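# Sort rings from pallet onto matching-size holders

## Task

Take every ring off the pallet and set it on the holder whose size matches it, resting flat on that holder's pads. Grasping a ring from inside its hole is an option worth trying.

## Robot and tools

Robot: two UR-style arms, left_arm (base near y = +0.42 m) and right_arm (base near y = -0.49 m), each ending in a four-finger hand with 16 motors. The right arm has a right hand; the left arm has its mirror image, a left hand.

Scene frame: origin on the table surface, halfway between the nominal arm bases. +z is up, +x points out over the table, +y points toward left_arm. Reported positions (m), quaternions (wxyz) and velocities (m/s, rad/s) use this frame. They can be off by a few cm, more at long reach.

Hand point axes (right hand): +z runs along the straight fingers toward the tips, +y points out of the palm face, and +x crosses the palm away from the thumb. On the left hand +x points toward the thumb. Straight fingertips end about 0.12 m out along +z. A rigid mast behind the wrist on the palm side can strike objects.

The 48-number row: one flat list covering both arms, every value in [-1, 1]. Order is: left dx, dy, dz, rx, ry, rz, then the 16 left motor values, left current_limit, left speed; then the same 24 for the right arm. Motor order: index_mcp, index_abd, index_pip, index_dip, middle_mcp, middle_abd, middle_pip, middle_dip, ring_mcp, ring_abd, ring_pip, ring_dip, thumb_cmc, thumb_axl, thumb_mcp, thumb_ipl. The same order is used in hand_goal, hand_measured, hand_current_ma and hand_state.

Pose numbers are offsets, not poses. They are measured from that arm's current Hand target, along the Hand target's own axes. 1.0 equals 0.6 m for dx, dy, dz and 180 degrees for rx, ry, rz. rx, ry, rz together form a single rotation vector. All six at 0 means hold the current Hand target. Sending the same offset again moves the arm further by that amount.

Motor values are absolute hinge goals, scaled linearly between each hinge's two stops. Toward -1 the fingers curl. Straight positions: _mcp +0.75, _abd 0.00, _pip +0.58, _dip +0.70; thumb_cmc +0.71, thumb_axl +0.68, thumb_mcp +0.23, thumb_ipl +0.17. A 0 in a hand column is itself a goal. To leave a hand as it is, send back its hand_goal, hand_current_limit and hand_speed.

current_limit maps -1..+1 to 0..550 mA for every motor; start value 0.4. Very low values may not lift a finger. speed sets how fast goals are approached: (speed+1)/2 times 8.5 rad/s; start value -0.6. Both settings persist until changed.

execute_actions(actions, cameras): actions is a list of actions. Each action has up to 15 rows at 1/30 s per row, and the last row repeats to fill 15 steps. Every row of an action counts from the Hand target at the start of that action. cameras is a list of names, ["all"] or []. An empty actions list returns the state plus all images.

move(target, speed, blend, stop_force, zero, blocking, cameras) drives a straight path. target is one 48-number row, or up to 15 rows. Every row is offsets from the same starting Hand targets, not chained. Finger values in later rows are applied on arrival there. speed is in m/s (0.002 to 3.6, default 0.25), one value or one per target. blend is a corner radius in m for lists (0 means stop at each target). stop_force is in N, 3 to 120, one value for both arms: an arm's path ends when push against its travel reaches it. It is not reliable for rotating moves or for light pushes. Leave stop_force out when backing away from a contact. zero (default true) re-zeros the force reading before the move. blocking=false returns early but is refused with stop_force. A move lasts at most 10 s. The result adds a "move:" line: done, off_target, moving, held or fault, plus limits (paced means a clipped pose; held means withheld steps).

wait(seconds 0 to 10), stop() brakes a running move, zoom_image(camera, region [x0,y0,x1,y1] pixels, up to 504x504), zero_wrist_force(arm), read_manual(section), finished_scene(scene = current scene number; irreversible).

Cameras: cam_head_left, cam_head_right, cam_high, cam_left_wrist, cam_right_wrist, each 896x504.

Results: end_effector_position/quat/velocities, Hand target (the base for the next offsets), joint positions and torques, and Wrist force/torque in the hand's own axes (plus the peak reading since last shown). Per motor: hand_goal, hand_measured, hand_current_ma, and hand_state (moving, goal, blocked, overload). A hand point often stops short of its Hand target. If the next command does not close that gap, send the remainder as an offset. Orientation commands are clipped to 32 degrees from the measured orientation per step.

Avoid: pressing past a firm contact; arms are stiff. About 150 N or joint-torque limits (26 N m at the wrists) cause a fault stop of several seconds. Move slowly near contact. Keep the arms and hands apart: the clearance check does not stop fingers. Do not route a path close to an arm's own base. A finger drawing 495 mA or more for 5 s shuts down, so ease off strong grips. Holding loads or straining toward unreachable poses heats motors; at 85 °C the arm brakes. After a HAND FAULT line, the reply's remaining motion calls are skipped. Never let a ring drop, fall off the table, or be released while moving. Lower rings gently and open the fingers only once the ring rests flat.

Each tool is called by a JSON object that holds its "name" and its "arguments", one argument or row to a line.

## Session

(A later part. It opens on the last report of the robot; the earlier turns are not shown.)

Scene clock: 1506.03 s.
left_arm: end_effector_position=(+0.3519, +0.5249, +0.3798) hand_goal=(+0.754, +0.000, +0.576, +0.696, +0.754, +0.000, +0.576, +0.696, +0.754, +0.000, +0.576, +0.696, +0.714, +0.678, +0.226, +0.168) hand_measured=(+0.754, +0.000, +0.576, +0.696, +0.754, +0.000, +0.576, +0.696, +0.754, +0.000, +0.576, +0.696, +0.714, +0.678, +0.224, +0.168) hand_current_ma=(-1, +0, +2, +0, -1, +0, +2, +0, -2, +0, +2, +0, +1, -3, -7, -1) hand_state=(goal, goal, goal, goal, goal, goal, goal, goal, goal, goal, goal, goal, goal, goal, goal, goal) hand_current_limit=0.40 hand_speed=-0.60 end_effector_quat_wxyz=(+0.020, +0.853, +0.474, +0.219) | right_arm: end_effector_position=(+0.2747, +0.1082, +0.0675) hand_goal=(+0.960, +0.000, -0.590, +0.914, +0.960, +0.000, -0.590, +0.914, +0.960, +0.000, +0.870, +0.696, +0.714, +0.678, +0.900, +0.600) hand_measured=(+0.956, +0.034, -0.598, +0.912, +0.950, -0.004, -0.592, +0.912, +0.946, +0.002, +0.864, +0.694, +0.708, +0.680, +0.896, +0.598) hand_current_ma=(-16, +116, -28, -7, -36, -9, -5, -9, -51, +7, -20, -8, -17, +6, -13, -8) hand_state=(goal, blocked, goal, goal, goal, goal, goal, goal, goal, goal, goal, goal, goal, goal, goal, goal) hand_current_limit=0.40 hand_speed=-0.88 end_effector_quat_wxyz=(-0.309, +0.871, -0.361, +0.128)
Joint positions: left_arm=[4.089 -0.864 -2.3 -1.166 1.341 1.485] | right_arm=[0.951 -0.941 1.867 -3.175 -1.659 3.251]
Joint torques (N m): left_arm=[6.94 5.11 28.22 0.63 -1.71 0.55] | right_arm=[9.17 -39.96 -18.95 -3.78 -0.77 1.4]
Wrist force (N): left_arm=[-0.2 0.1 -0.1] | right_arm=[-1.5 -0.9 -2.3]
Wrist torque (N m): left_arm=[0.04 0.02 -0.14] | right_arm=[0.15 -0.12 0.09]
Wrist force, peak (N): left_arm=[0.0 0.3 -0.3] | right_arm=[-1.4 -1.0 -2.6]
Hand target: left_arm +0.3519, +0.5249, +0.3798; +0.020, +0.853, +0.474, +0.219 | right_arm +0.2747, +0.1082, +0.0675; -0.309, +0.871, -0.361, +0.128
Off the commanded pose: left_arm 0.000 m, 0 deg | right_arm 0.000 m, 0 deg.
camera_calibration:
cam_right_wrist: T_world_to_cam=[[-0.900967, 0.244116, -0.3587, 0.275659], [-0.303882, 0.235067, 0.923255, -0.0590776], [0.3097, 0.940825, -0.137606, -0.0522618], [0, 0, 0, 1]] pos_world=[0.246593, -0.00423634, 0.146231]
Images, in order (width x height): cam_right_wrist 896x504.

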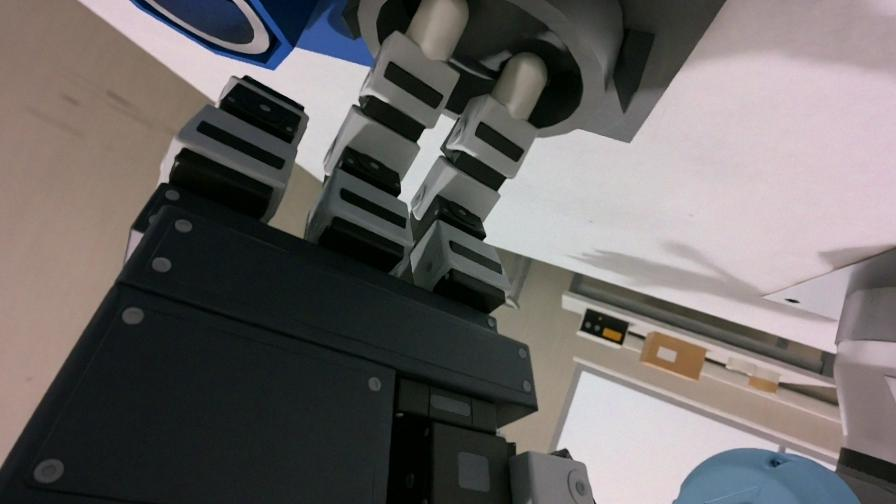

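{"name": "move", "arguments": {
  "target": [
    [0,0,0,0,0,0,0.754,0,0.576,0.696,0.754,0,0.576,0.696,0.754,0,0.576,0.696,0.714,0.678,0.226,0.168,0.4,-0.6,0,-0.0629,-0.0777,0,0,0,0.96,0,-0.59,0.914,0.96,0,-0.59,0.914,0.96,0,0.87,0.696,0.714,0.678,0.9,0.6,0.4,-0.88],
    [0,0,0,0,0,0,0.754,0,0.576,0.696,0.754,0,0.576,0.696,0.754,0,0.576,0.696,0.714,0.678,0.226,0.168,0.4,-0.6,0,0.0466,-0.334,0,0,0,0.96,0,-0.59,0.914,0.96,0,-0.59,0.914,0.96,0,0.87,0.696,0.714,0.678,0.9,0.6,0.4,-0.88]
  ],
  "speed": [0.05, 0.2],
  "cameras": ["cam_head_left", "cam_head_right", "cam_high", "cam_right_wrist"]
}}

Scene clock: 1516.70 s.
left_arm: end_effector_position=(+0.3519, +0.5249, +0.3798) hand_goal=(+0.754, +0.000, +0.576, +0.696, +0.754, +0.000, +0.576, +0.696, +0.754, +0.000, +0.576, +0.696, +0.714, +0.678, +0.226, +0.168) hand_measured=(+0.754, +0.000, +0.576, +0.696, +0.754, +0.000, +0.576, +0.696, +0.754, +0.000, +0.576, +0.696, +0.714, +0.678, +0.224, +0.168) hand_current_ma=(-1, +0, +2, +0, -1, +0, +2, +0, -2, +0, +2, +0, +1, -3, -7, -1) hand_state=(goal, goal, goal, goal, goal, goal, goal, goal, goal, goal, goal, goal, goal, goal, goal, goal) hand_current_limit=0.40 hand_speed=-0.60 end_effector_quat_wxyz=(+0.020, +0.853, +0.474, +0.219) | right_arm: end_effector_position=(+0.1700, +0.0035, +0.2053) hand_goal=(+0.960, +0.000, -0.590, +0.914, +0.960, +0.000, -0.590, +0.914, +0.960, +0.000, +0.870, +0.696, +0.714, +0.678, +0.900, +0.600) hand_measured=(+0.956, +0.004, -0.592, +0.912, +0.950, -0.004, -0.592, +0.912, +0.946, +0.002, +0.864, +0.694, +0.708, +0.680, +0.896, +0.598) hand_current_ma=(-16, +9, -6, -7, -36, -9, -5, -8, -51, +7, -20, -8, -17, +6, -13, -8) hand_state=(goal, goal, goal, goal, goal, goal, goal, goal, goal, goal, goal, goal, goal, goal, goal, goal) hand_current_limit=0.40 hand_speed=-0.88 end_effector_quat_wxyz=(-0.309, +0.871, -0.361, +0.128)
Joint positions: left_arm=[4.089 -0.864 -2.3 -1.166 1.341 1.485] | right_arm=[1.001 -1.458 2.164 -2.95 -1.69 3.29]
Joint torques (N m): left_arm=[7.04 5.43 27.99 0.53 -1.8 0.35] | right_arm=[12.46 -32.24 -11.57 -1.41 -2.87 1.53]
Wrist force (N): left_arm=[-0.2 0.2 -0.1] | right_arm=[-0.4 0.2 -0.1]
Wrist torque (N m): left_arm=[0.05 0.03 -0.15] | right_arm=[-0.03 0.02 -0.06]
Wrist force, peak (N): left_arm=[0.2 0.3 0.0] | right_arm=[-1.5 -1.0 -2.7]
Hand target: left_arm +0.3519, +0.5249, +0.3798; +0.020, +0.853, +0.474, +0.219 | right_arm +0.1700, +0.0034, +0.2053; -0.309, +0.871, -0.361, +0.128
Off the commanded pose: left_arm 0.000 m, 0 deg | right_arm 0.000 m, 0 deg.
move: done
camera_calibration:
cam_right_wrist: T_world_to_cam=[[-0.900971, 0.244076, -0.358718, 0.256407], [-0.303875, 0.23516, 0.923233, -0.193461], [0.309695, 0.940812, -0.137704, 0.097626], [0, 0, 0, 1]] pos_world=[0.141993, -0.108936, 0.284031]
Images, in order (width x height): cam_head_left 896x504, cam_head_right 896x504, cam_high 896x504, cam_right_wrist 896x504.

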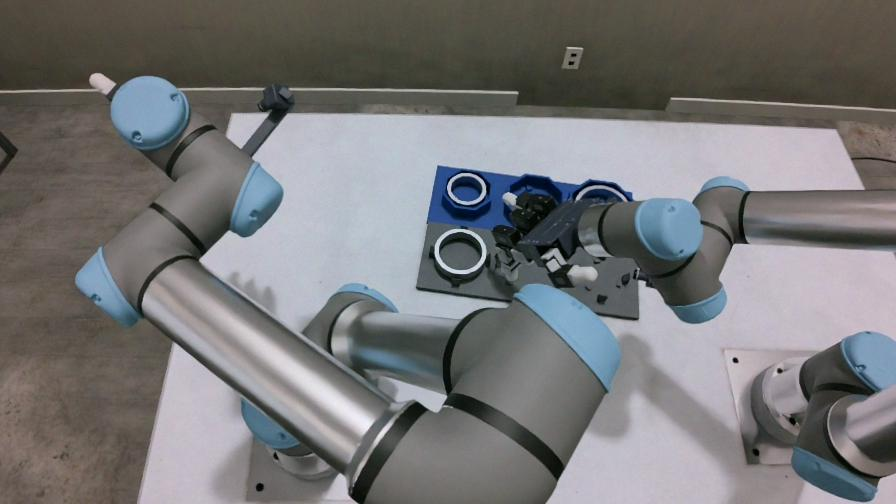

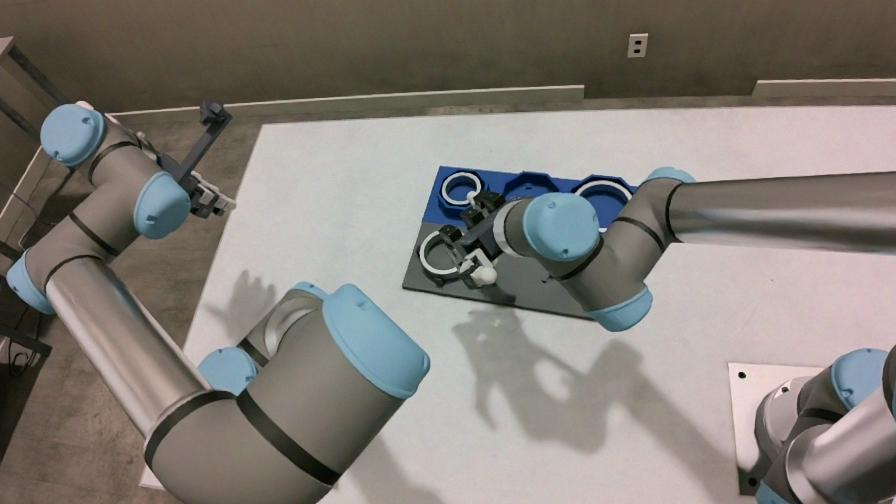

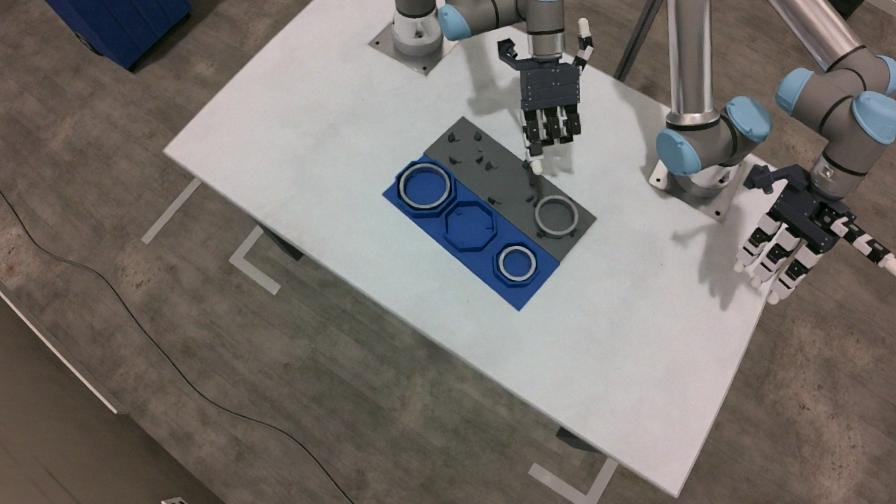

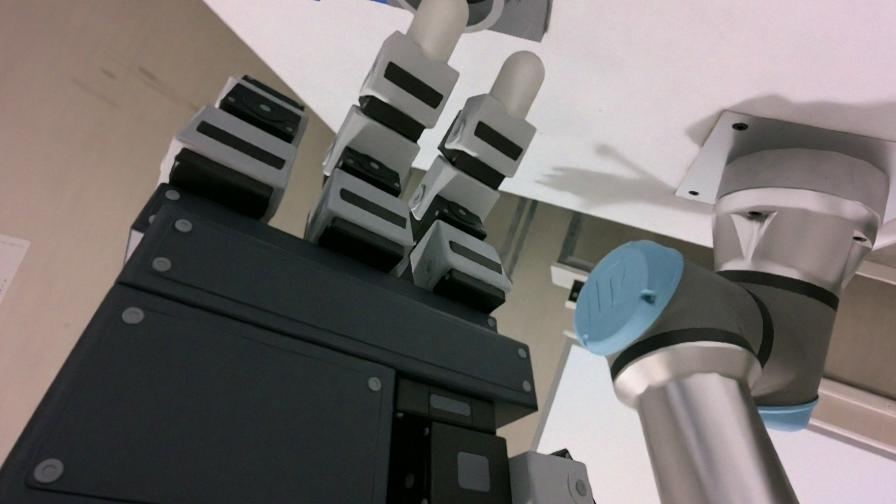

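{"name": "zoom_image", "arguments": {
  "camera": "cam_head_left",
  "region": [410, 150, 660, 330]
}}

{"name": "zoom_image", "arguments": {
  "camera": "cam_high",
  "region": [480, 160, 640, 280]
}}

Scaled by 2.016 from the camera's 896x504 image, which has a finer 1280x720 frame.

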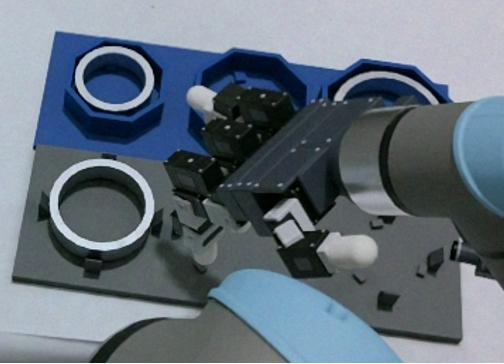

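Scaled by 3.150 from the camera's 896x504 image, which has a finer 1280x720 frame.

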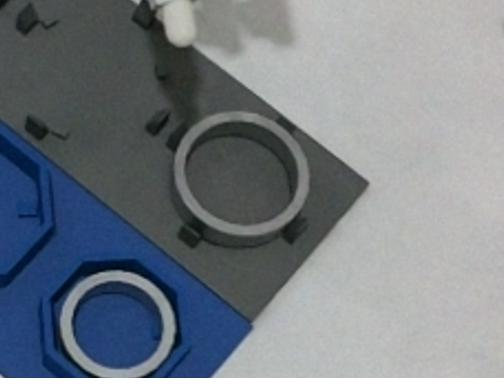

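{"name": "zoom_image", "arguments": {
  "camera": "cam_head_right",
  "region": [400, 150, 650, 330]
}}

{"name": "zoom_image", "arguments": {
  "camera": "cam_high",
  "region": [380, 140, 600, 320]
}}

Scaled by 2.016 from the camera's 896x504 image, which has a finer 1280x720 frame.

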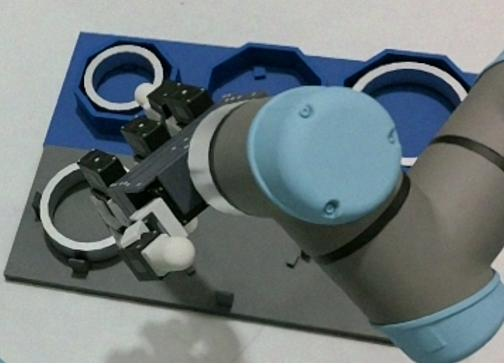

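Scaled by 2.291 from the camera's 896x504 image, which has a finer 1280x720 frame.

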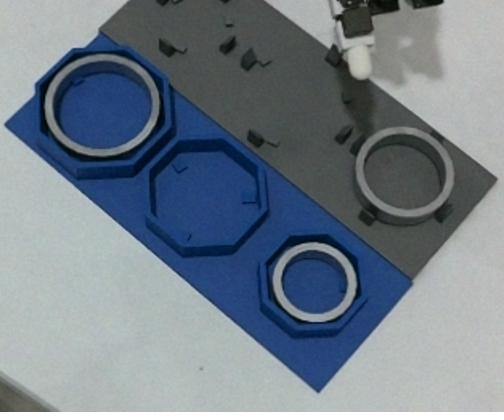

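{"name": "move", "arguments": {
  "target": [0,0,0,0,0,0,0.754,0,0.576,0.696,0.754,0,0.576,0.696,0.754,0,0.576,0.696,0.714,0.678,0.226,0.168,0.4,-0.6,0.2057,-0.2116,0.3755,0.0611,0,0,0.96,-0.1,-0.59,0.914,0.96,0.1,-0.59,0.914,0.96,0,0.87,0.696,0.714,0.678,0.9,0.6,0.4,-0.88],
  "speed": 0.25,
  "cameras": ["cam_head_left", "cam_head_right", "cam_high", "cam_right_wrist"]
}}

Scene clock: 1573.83 s.
left_arm: end_effector_position=(+0.3519, +0.5249, +0.3798) hand_goal=(+0.754, +0.000, +0.576, +0.696, +0.754, +0.000, +0.576, +0.696, +0.754, +0.000, +0.576, +0.696, +0.714, +0.678, +0.226, +0.168) hand_measured=(+0.754, +0.000, +0.576, +0.696, +0.754, +0.000, +0.576, +0.696, +0.754, +0.000, +0.576, +0.696, +0.714, +0.678, +0.224, +0.168) hand_current_ma=(-1, +0, +2, +0, -1, +0, +2, +0, -2, +0, +2, +0, +1, -3, -7, -1) hand_state=(goal, goal, goal, goal, goal, goal, goal, goal, goal, goal, goal, goal, goal, goal, goal, goal) hand_current_limit=0.40 hand_speed=-0.60 end_effector_quat_wxyz=(+0.020, +0.853, +0.474, +0.219) | right_arm: end_effector_position=(+0.4274, +0.0863, +0.1106) hand_goal=(+0.960, -0.100, -0.590, +0.914, +0.960, +0.100, -0.590, +0.914, +0.960, +0.000, +0.870, +0.696, +0.714, +0.678, +0.900, +0.600) hand_measured=(+0.956, -0.096, -0.592, +0.912, +0.950, +0.096, -0.592, +0.912, +0.946, +0.002, +0.864, +0.694, +0.708, +0.680, +0.896, +0.598) hand_current_ma=(-16, +9, -6, -7, -36, -9, -5, -8, -51, +6, -20, -8, -17, +6, -13, -8) hand_state=(goal, goal, goal, goal, goal, goal, goal, goal, goal, goal, goal, goal, goal, goal, goal, goal) hand_current_limit=0.40 hand_speed=-0.88 end_effector_quat_wxyz=(-0.391, +0.837, -0.347, +0.162)
Joint positions: left_arm=[4.089 -0.864 -2.3 -1.166 1.341 1.485] | right_arm=[0.733 -0.913 1.77 -3.301 -1.511 3.092]
Joint torques (N m): left_arm=[6.99 5.71 28.62 0.61 -1.73 0.44] | right_arm=[-12.17 -38.6 -23.28 -1.31 2.55 -1.51]
Wrist force (N): left_arm=[0.0 0.1 -0.2] | right_arm=[-0.6 0.4 -0.3]
Wrist torque (N m): left_arm=[0.05 -0.01 -0.12] | right_arm=[0.02 0.08 0.08]
Wrist force, peak (N): left_arm=[-0.2 0.4 0.1] | right_arm=[-0.9 0.9 -1.2]
Hand target: left_arm +0.3519, +0.5249, +0.3798; +0.020, +0.853, +0.474, +0.219 | right_arm +0.4274, +0.0864, +0.1106; -0.391, +0.837, -0.347, +0.162
Off the commanded pose: left_arm 0.000 m, 0 deg | right_arm 0.000 m, 0 deg.
move: done
camera_calibration:
cam_right_wrist: T_world_to_cam=[[-0.846523, 0.298573, -0.440742, 0.415144], [-0.427779, 0.111276, 0.897008, 0.0192795], [0.316866, 0.947878, 0.0335259, -0.0956307], [0, 0, 0, 1]] pos_world=[0.389978, -0.03545, 0.168883]
Images, in order (width x height): cam_head_left 896x504, cam_head_right 896x504, cam_high 896x504, cam_right_wrist 896x504.

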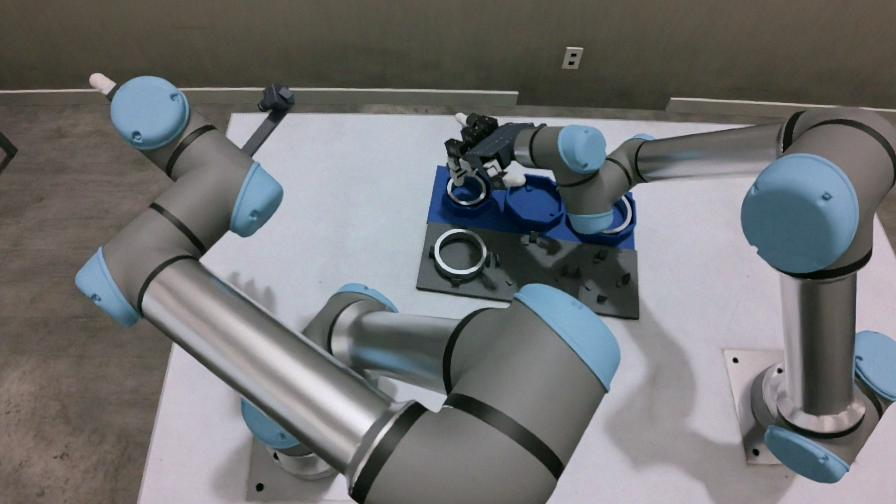

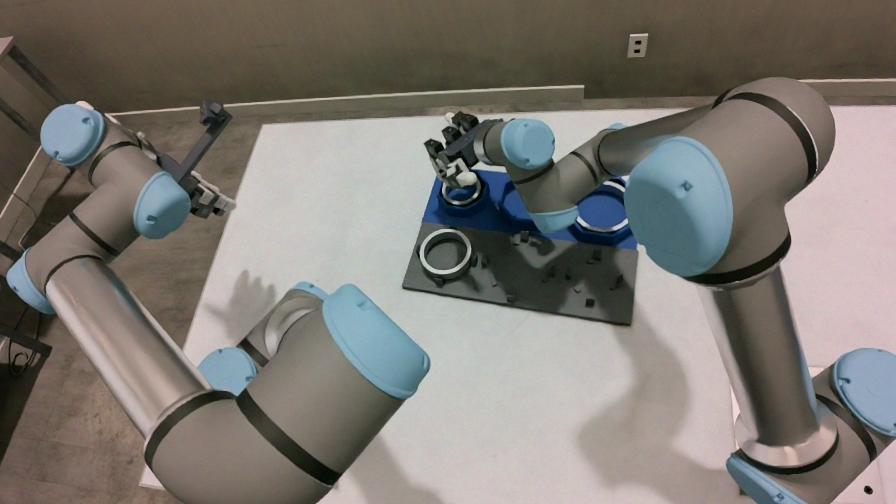

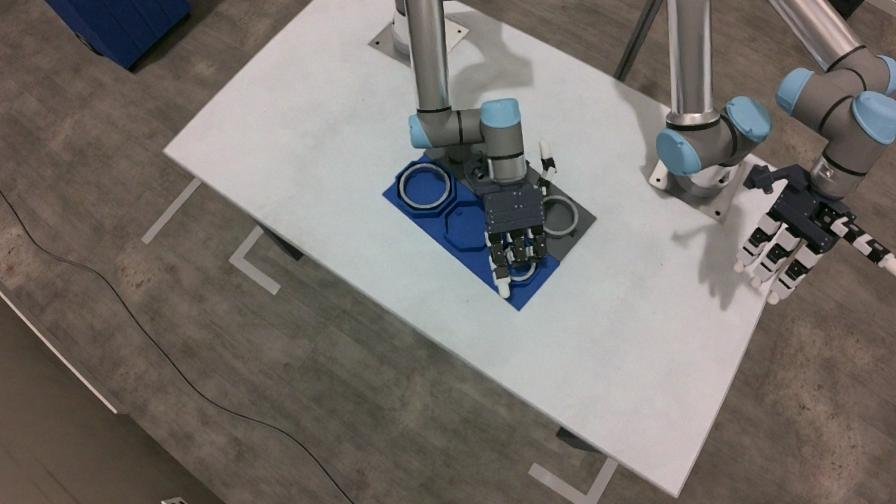

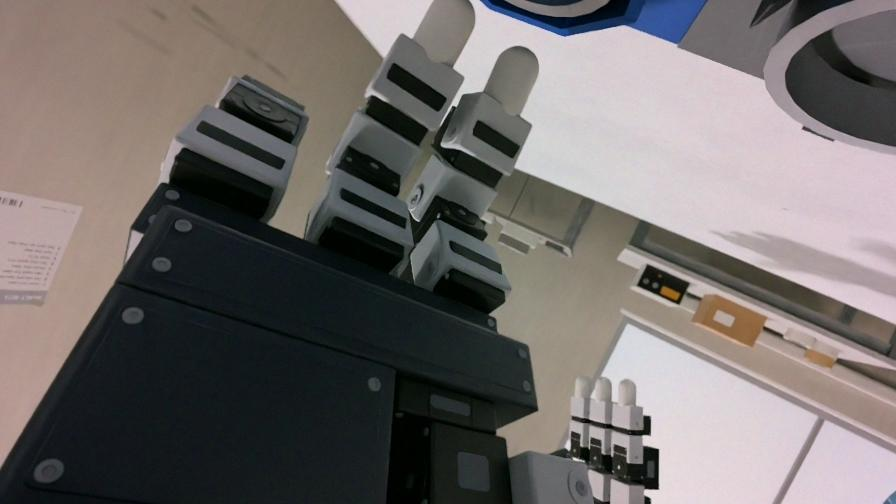

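{"name": "zoom_image", "arguments": {
  "camera": "cam_high",
  "region": [470, 200, 590, 320]
}}

{"name": "zoom_image", "arguments": {
  "camera": "cam_head_left",
  "region": [430, 100, 530, 230]
}}

{"name": "zoom_image", "arguments": {
  "camera": "cam_head_right",
  "region": [410, 100, 530, 230]
}}

Scaled by 4.200 from the camera's 896x504 image, which has a finer 1280x720 frame.

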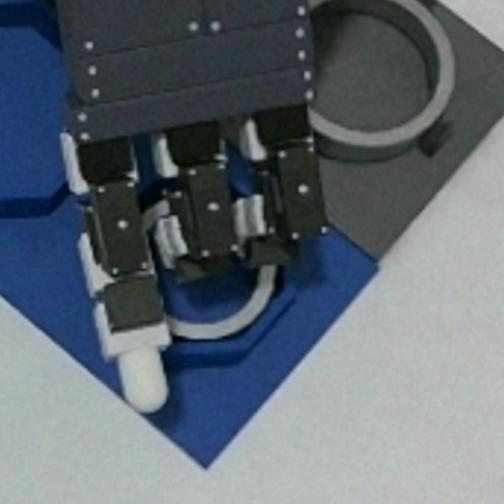

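Scaled by 3.877 from the camera's 896x504 image, which has a finer 1280x720 frame.

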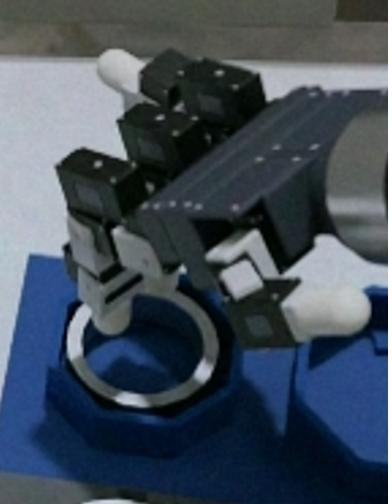

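Scaled by 3.877 from the camera's 896x504 image, which has a finer 1280x720 frame.

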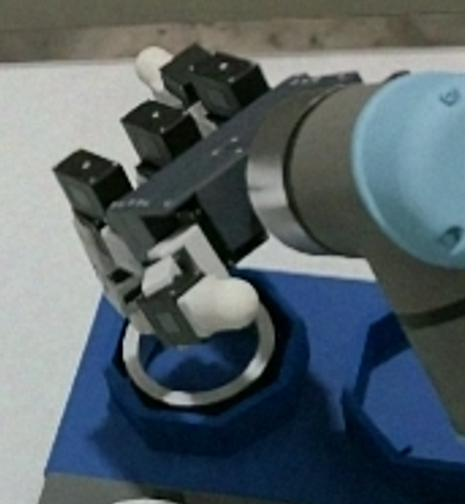

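{"name": "move", "arguments": {
  "target": [
    [0,0,0,0,0,0,0.754,0,0.576,0.696,0.754,0,0.576,0.696,0.754,0,0.576,0.696,0.714,0.678,0.226,0.168,0.4,-0.6,0,0.0074,-0.0088,0,0,0,0.96,-0.1,-0.59,0.914,0.96,0.1,-0.59,0.914,0.96,0,0.87,0.696,0.714,0.678,0.9,0.6,0.76,-0.85],
    [0,0,0,0,0,0,0.754,0,0.576,0.696,0.754,0,0.576,0.696,0.754,0,0.576,0.696,0.714,0.678,0.226,0.168,0.4,-0.6,0,0.0822,0.054,0,0,0,0.96,-0.1,-0.59,0.914,0.96,0.1,-0.59,0.914,0.96,0,0.87,0.696,0.714,0.678,0.9,0.6,0.76,-0.85]
  ],
  "speed": 0.04,
  "stop_force": 5,
  "cameras": ["cam_head_left", "cam_head_right", "cam_high", "cam_right_wrist"]
}}

{"name": "zoom_image", "arguments": {
  "camera": "cam_head_left",
  "region": [430, 120, 530, 230]
}}

{"name": "zoom_image", "arguments": {
  "camera": "cam_high",
  "region": [470, 200, 590, 320]
}}

Scene clock: 1606.53 s.
left_arm: end_effector_position=(+0.3519, +0.5249, +0.3798) hand_goal=(+0.754, +0.000, +0.576, +0.696, +0.754, +0.000, +0.576, +0.696, +0.754, +0.000, +0.576, +0.696, +0.714, +0.678, +0.226, +0.168) hand_measured=(+0.754, +0.000, +0.576, +0.696, +0.754, +0.000, +0.576, +0.696, +0.754, +0.000, +0.576, +0.696, +0.714, +0.678, +0.224, +0.168) hand_current_ma=(-1, +0, +2, +0, -1, +0, +2, +0, -2, +0, +2, +0, +1, -3, -7, -1) hand_state=(goal, goal, goal, goal, goal, goal, goal, goal, goal, goal, goal, goal, goal, goal, goal, goal) hand_current_limit=0.40 hand_speed=-0.60 end_effector_quat_wxyz=(+0.020, +0.853, +0.474, +0.219) | right_arm: end_effector_position=(+0.4226, +0.0816, +0.0520) hand_goal=(+0.960, -0.100, -0.590, +0.914, +0.960, +0.100, -0.590, +0.914, +0.960, +0.000, +0.870, +0.696, +0.714, +0.678, +0.900, +0.600) hand_measured=(+0.956, -0.096, -0.592, +0.912, +0.950, +0.096, -0.592, +0.912, +0.946, +0.002, +0.864, +0.694, +0.708, +0.680, +0.896, +0.598) hand_current_ma=(-17, +9, -6, -7, -36, -9, -5, -8, -51, +6, -20, -8, -17, +6, -13, -8) hand_state=(goal, goal, goal, goal, goal, goal, goal, goal, goal, goal, goal, goal, goal, goal, goal, goal) hand_current_limit=0.76 hand_speed=-0.85 end_effector_quat_wxyz=(-0.391, +0.837, -0.347, +0.162)
Joint positions: left_arm=[4.089 -0.864 -2.3 -1.166 1.341 1.485] | right_arm=[0.732 -0.811 1.796 -3.429 -1.51 3.091]
Joint torques (N m): left_arm=[6.97 5.66 28.19 0.63 -1.79 0.43] | right_arm=[4.04 -39.94 -23.51 -4.52 -0.17 1.29]
Wrist force (N): left_arm=[0.1 0.2 0.1] | right_arm=[-0.5 0.1 -0.2]
Wrist torque (N m): left_arm=[0.04 -0.02 -0.12] | right_arm=[-0.03 0.05 0.10]
Wrist force, peak (N): left_arm=[-0.1 0.2 -0.4] | right_arm=[-0.6 0.8 0.0]
Hand target: left_arm +0.3519, +0.5249, +0.3798; +0.020, +0.853, +0.474, +0.219 | right_arm +0.4226, +0.0816, +0.0520; -0.391, +0.837, -0.347, +0.162
Off the commanded pose: left_arm 0.000 m, 0 deg | right_arm 0.000 m, 0 deg.
move: done
camera_calibration:
cam_right_wrist: T_world_to_cam=[[-0.846545, 0.298624, -0.440665, 0.386689], [-0.427737, 0.111165, 0.897042, 0.0703006], [0.316865, 0.947874, 0.0336264, -0.0876058], [0, 0, 0, 1]] pos_world=[0.385179, -0.0402502, 0.110283]
Images, in order (width x height): cam_head_left 896x504, cam_head_right 896x504, cam_high 896x504, cam_right_wrist 896x504.

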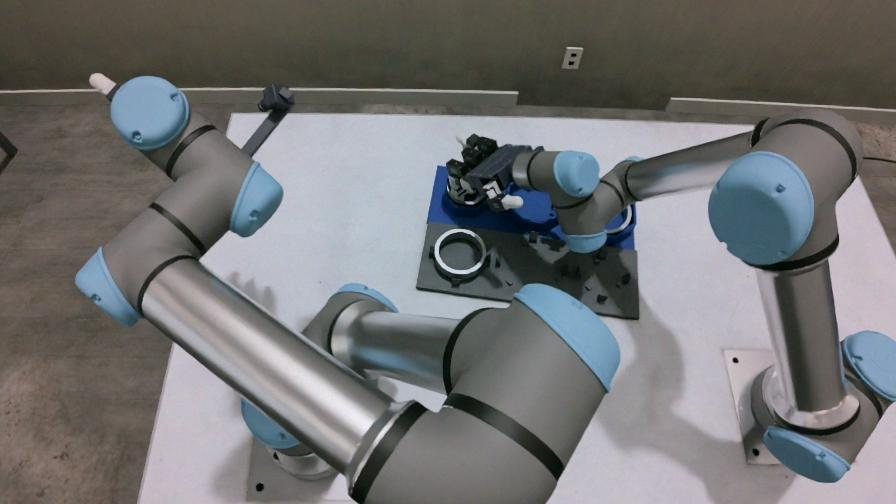

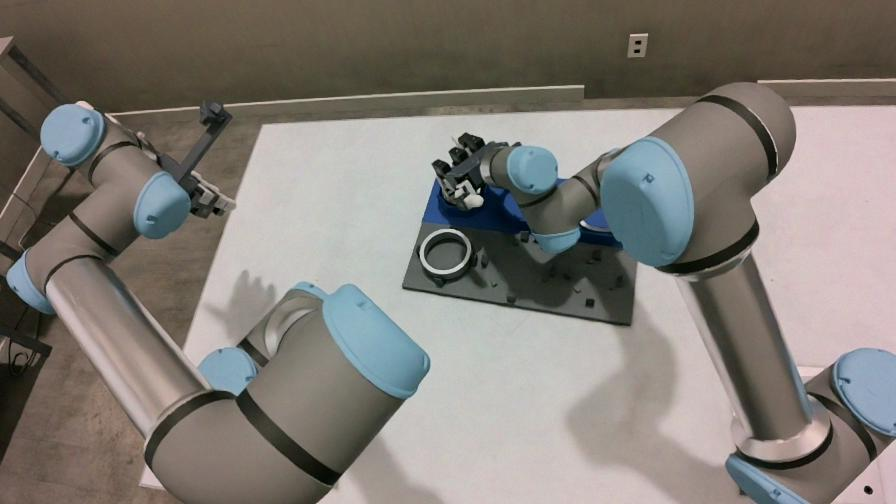

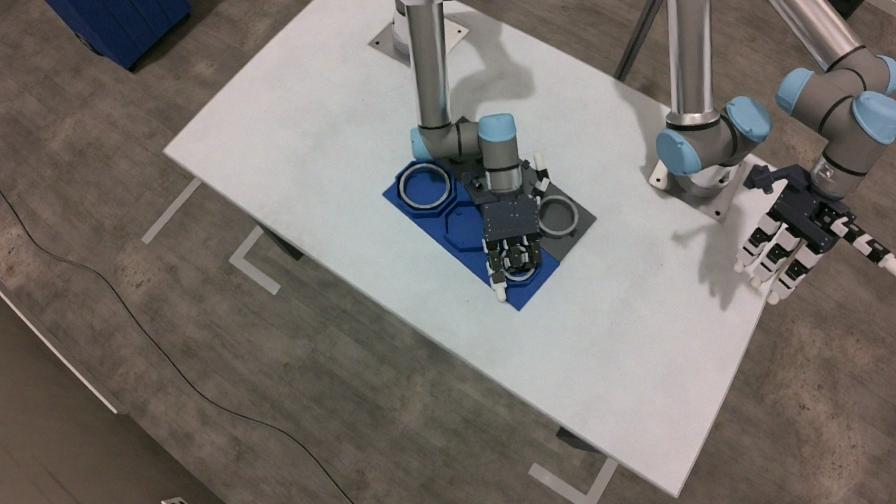

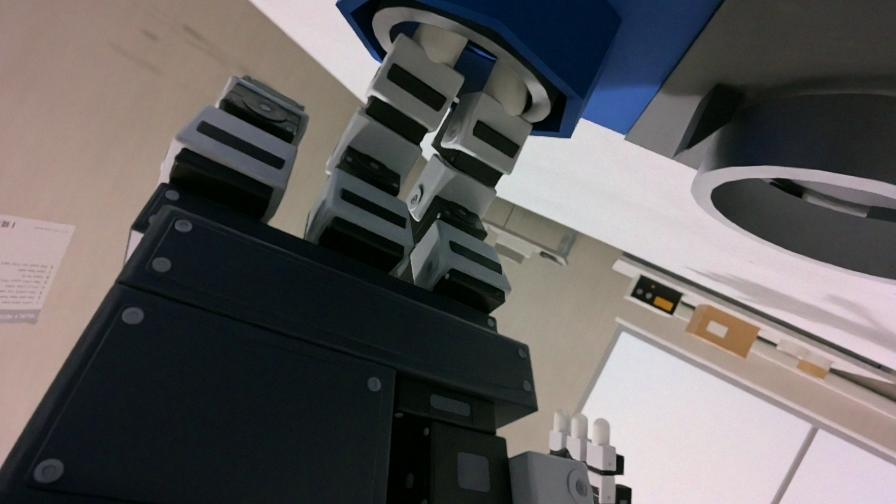

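Scaled by 4.582 from the camera's 896x504 image, which has a finer 1280x720 frame.

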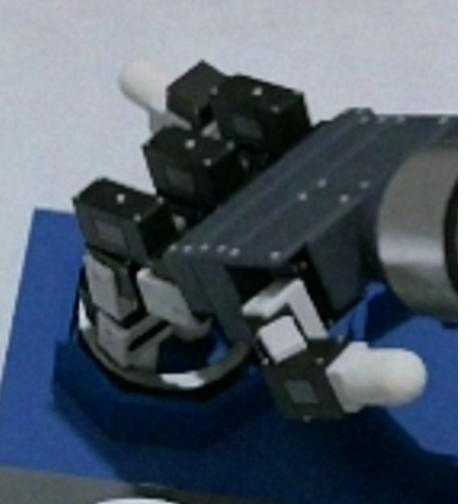

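Scaled by 4.200 from the camera's 896x504 image, which has a finer 1280x720 frame.

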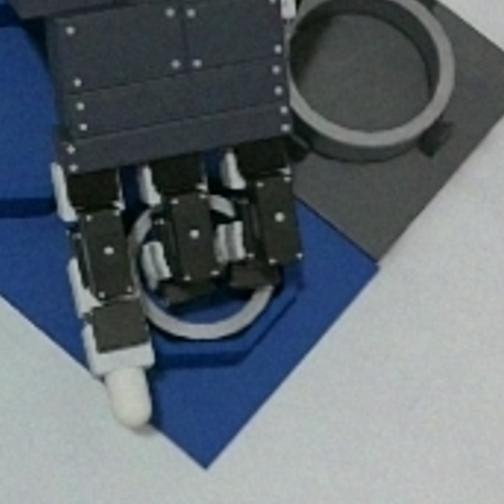

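{"name": "execute_actions", "arguments": {
  "actions": [
    [[0,0,0,0,0,0,0.754,0,0.576,0.696,0.754,0,0.576,0.696,0.754,0,0.576,0.696,0.714,0.678,0.226,0.168,0.4,-0.6,0,-0.0029,0.0034,0,0,0,0.96,-0.1,-0.59,0.914,0.96,0.1,-0.59,0.914,0.96,0,0.87,0.696,0.714,0.678,0.9,0.6,0.76,-0.88]],
    [[0,0,0,0,0,0,0.754,0,0.576,0.696,0.754,0,0.576,0.696,0.754,0,0.576,0.696,0.714,0.678,0.226,0.168,0.4,-0.6,0,0,0,0,0,0,0.96,0.6,-0.59,0.914,0.96,-0.6,-0.59,0.914,0.96,0,0.87,0.696,0.714,0.678,0.9,0.6,0.76,-0.88]],
    [[0,0,0,0,0,0,0.754,0,0.576,0.696,0.754,0,0.576,0.696,0.754,0,0.576,0.696,0.714,0.678,0.226,0.168,0.4,-0.6,0,0,0,0,0,0,0.96,0.6,-0.59,0.914,0.96,-0.6,-0.59,0.914,0.96,0,0.87,0.696,0.714,0.678,0.9,0.6,0.76,-0.88]],
    [[0,0,0,0,0,0,0.754,0,0.576,0.696,0.754,0,0.576,0.696,0.754,0,0.576,0.696,0.714,0.678,0.226,0.168,0.4,-0.6,0,0,0,0,0,0,0.96,0.6,-0.59,0.914,0.96,-0.6,-0.59,0.914,0.96,0,0.87,0.696,0.714,0.678,0.9,0.6,0.76,-0.88]]
  ]
}}

{"name": "move", "arguments": {
  "target": [0,0,0,0,0,0,0.754,0,0.576,0.696,0.754,0,0.576,0.696,0.754,0,0.576,0.696,0.714,0.678,0.226,0.168,0.4,-0.6,0,-0.0511,-0.0429,0,0,0,0.96,0.6,-0.59,0.914,0.96,-0.6,-0.59,0.914,0.96,0,0.87,0.696,0.714,0.678,0.9,0.6,0.76,-0.88],
  "speed": 0.04,
  "cameras": ["cam_head_left", "cam_head_right", "cam_high", "cam_right_wrist"]
}}

{"name": "zoom_image", "arguments": {
  "camera": "cam_head_left",
  "region": [430, 100, 540, 220]
}}

Scene clock: 1627.07 s.
left_arm: end_effector_position=(+0.3519, +0.5249, +0.3798) hand_goal=(+0.754, +0.000, +0.576, +0.696, +0.754, +0.000, +0.576, +0.696, +0.754, +0.000, +0.576, +0.696, +0.714, +0.678, +0.226, +0.168) hand_measured=(+0.754, +0.000, +0.576, +0.696, +0.754, +0.000, +0.576, +0.696, +0.754, +0.000, +0.576, +0.696, +0.714, +0.678, +0.224, +0.168) hand_current_ma=(-1, +0, +2, +0, -1, +0, +2, +0, -2, +0, +2, +0, +1, -3, -7, -1) hand_state=(goal, goal, goal, goal, goal, goal, goal, goal, goal, goal, goal, goal, goal, goal, goal, goal) hand_current_limit=0.40 hand_speed=-0.60 end_effector_quat_wxyz=(+0.020, +0.853, +0.474, +0.219) | right_arm: end_effector_position=(+0.4245, +0.0835, +0.0520) hand_goal=(+0.960, +0.600, -0.590, +0.914, +0.960, -0.600, -0.590, +0.914, +0.960, +0.000, +0.870, +0.696, +0.714, +0.678, +0.900, +0.600) hand_measured=(+0.960, +0.040, -0.598, +0.912, +0.950, -0.104, -0.592, +0.912, +0.946, +0.002, +0.864, +0.694, +0.708, +0.680, +0.896, +0.598) hand_current_ma=(+2, -484, -24, -7, -36, +484, -4, -8, -51, +6, -20, -8, -17, +6, -13, -8) hand_state=(goal, blocked, goal, goal, goal, blocked, goal, goal, goal, goal, goal, goal, goal, goal, goal, goal) hand_current_limit=0.76 hand_speed=-0.88 end_effector_quat_wxyz=(-0.391, +0.837, -0.347, +0.162)
Joint positions: left_arm=[4.089 -0.864 -2.3 -1.166 1.341 1.485] | right_arm=[0.732 -0.807 1.787 -3.424 -1.51 3.091]
Joint torques (N m): left_arm=[7.25 5.56 28.01 0.68 -1.87 0.43] | right_arm=[12.1 -39.3 -15.42 -1.59 1.61 1.78]
Wrist force (N): left_arm=[0.1 0.3 -0.1] | right_arm=[1.0 -0.1 -0.6]
Wrist torque (N m): left_arm=[0.07 -0.01 -0.13] | right_arm=[0.06 0.11 0.18]
Wrist force, peak (N): left_arm=[0.2 0.4 0.1] | right_arm=[2.6 -1.5 -2.1]
Hand target: left_arm +0.3519, +0.5249, +0.3798; +0.020, +0.853, +0.474, +0.219 | right_arm +0.4245, +0.0835, +0.0520; -0.391, +0.837, -0.347, +0.162
Off the commanded pose: left_arm 0.000 m, 0 deg | right_arm 0.000 m, 0 deg.

Scene clock: 1628.47 s.
left_arm: end_effector_position=(+0.3519, +0.5249, +0.3798) hand_goal=(+0.754, +0.000, +0.576, +0.696, +0.754, +0.000, +0.576, +0.696, +0.754, +0.000, +0.576, +0.696, +0.714, +0.678, +0.226, +0.168) hand_measured=(+0.754, +0.000, +0.576, +0.696, +0.754, +0.000, +0.576, +0.696, +0.754, +0.000, +0.576, +0.696, +0.714, +0.678, +0.224, +0.168) hand_current_ma=(-1, +0, +2, +0, -1, +0, +2, +0, -2, +0, +2, +0, +1, -3, -7, -1) hand_state=(goal, goal, goal, goal, goal, goal, goal, goal, goal, goal, goal, goal, goal, goal, goal, goal) hand_current_limit=0.40 hand_speed=-0.60 end_effector_quat_wxyz=(+0.020, +0.853, +0.474, +0.219) | right_arm: end_effector_position=(+0.4244, +0.0834, +0.0919) hand_goal=(+0.960, +0.600, -0.590, +0.914, +0.960, -0.600, -0.590, +0.914, +0.960, +0.000, +0.870, +0.696, +0.714, +0.678, +0.900, +0.600) hand_measured=(+0.944, +0.040, -0.592, +0.912, +0.944, -0.104, -0.592, +0.912, +0.946, +0.002, +0.864, +0.694, +0.708, +0.680, +0.896, +0.598) hand_current_ma=(-61, -484, -4, -6, -59, +484, -8, -8, -51, +6, -20, -8, -17, +6, -13, -8) hand_state=(goal, blocked, goal, goal, goal, blocked, goal, goal, goal, goal, goal, goal, goal, goal, goal, goal) hand_current_limit=0.76 hand_speed=-0.88 end_effector_quat_wxyz=(-0.391, +0.837, -0.347, +0.162)
Joint positions: left_arm=[4.089 -0.864 -2.3 -1.166 1.341 1.485] | right_arm=[0.732 -0.885 1.787 -3.346 -1.51 3.091]
Joint torques (N m): left_arm=[7.15 5.21 27.72 0.56 -1.89 0.42] | right_arm=[5.33 -57.86 -26.85 -2.36 2.58 0.9]
Wrist force (N): left_arm=[0.0 0.2 0.0] | right_arm=[-0.3 3.6 2.0]
Wrist torque (N m): left_arm=[0.05 -0.01 -0.13] | right_arm=[-0.19 0.02 0.09]
Wrist force, peak (N): left_arm=[0.2 0.3 -0.2] | right_arm=[-0.4 3.9 2.2]
Hand target: left_arm +0.3519, +0.5249, +0.3798; +0.020, +0.853, +0.474, +0.219 | right_arm +0.4245, +0.0834, +0.0920; -0.391, +0.837, -0.347, +0.162
Off the commanded pose: left_arm 0.000 m, 0 deg | right_arm 0.000 m, 0 deg.
move: done
camera_calibration:
cam_right_wrist: T_world_to_cam=[[-0.846577, 0.298632, -0.440598, 0.405274], [-0.427674, 0.111142, 0.897074, 0.0349474], [0.316864, 0.947875, 0.033627, -0.0913221], [0, 0, 0, 1]] pos_world=[0.386979, -0.0383503, 0.150284]
Images, in order (width x height): cam_head_left 896x504, cam_head_right 896x504, cam_high 896x504, cam_right_wrist 896x504.

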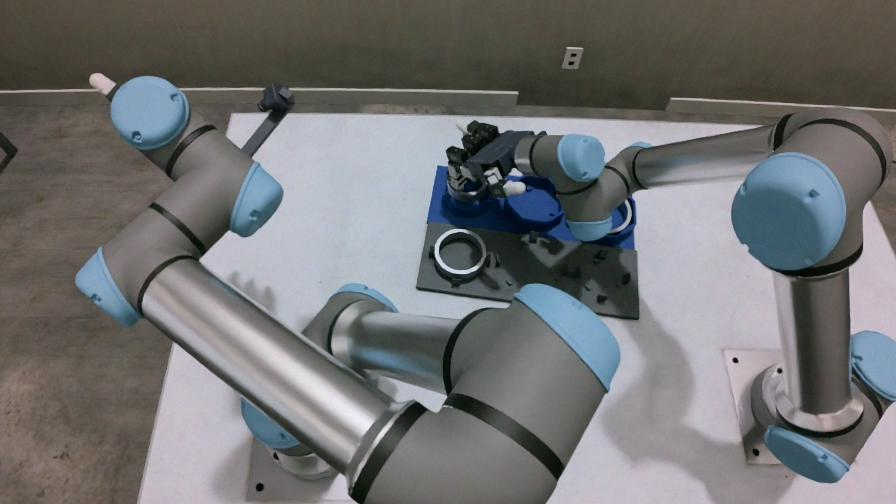

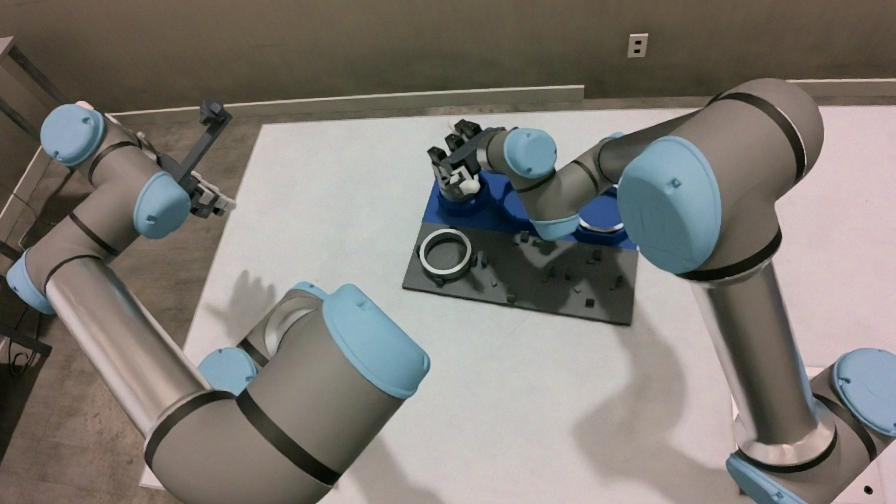

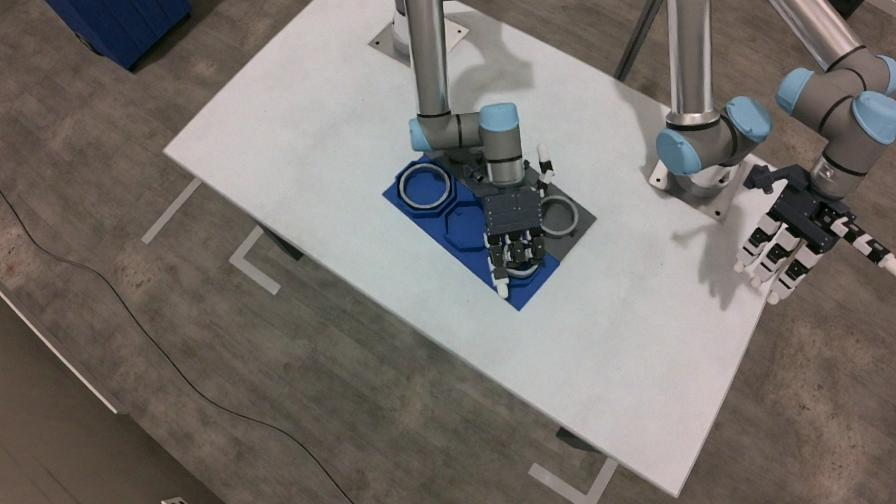

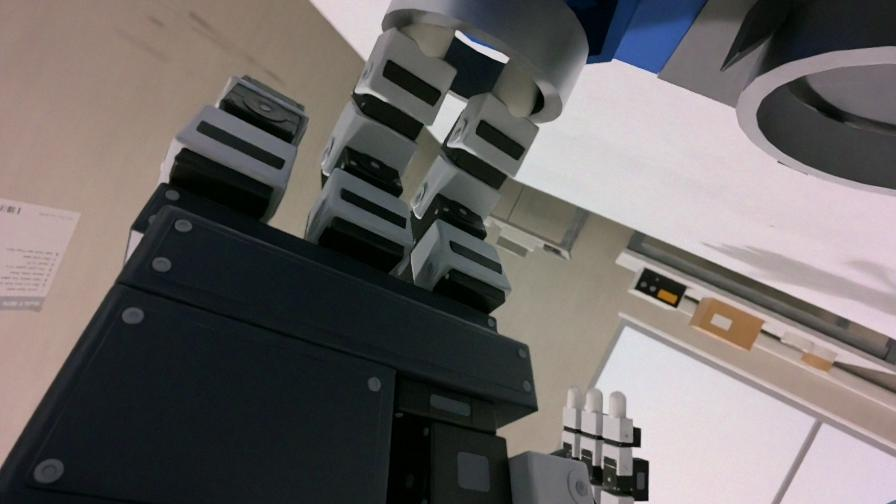

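Scaled by 4.200 from the camera's 896x504 image, which has a finer 1280x720 frame.

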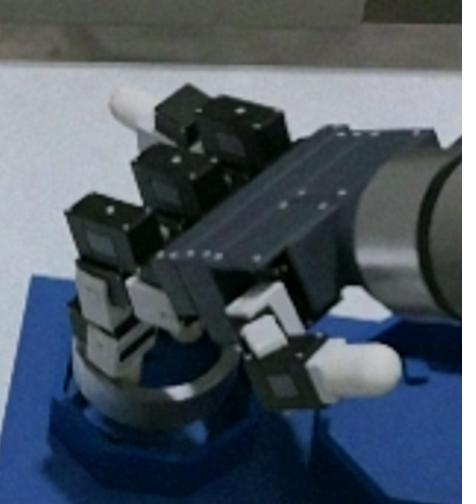

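{"name": "zoom_image", "arguments": {
  "camera": "cam_right_wrist",
  "region": [330, 0, 650, 180]
}}

{"name": "zoom_image", "arguments": {
  "camera": "cam_high",
  "region": [470, 200, 590, 320]
}}

{"name": "zoom_image", "arguments": {
  "camera": "cam_head_right",
  "region": [410, 100, 530, 230]
}}

Scaled by 1.575 from the camera's 896x504 image, which has a finer 1280x720 frame.

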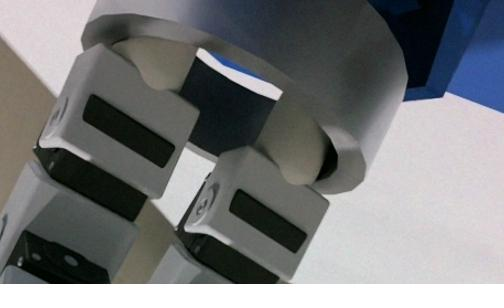

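Scaled by 4.200 from the camera's 896x504 image, which has a finer 1280x720 frame.

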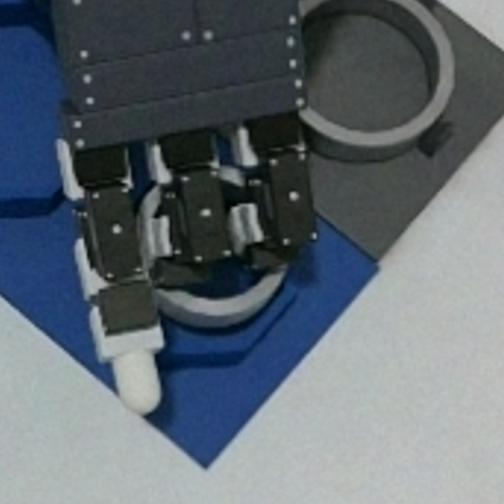

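Scaled by 3.877 from the camera's 896x504 image, which has a finer 1280x720 frame.

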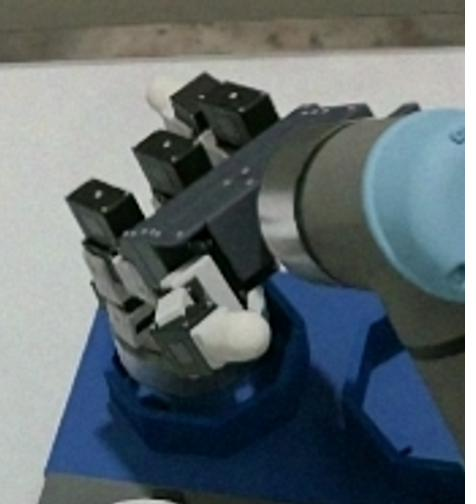

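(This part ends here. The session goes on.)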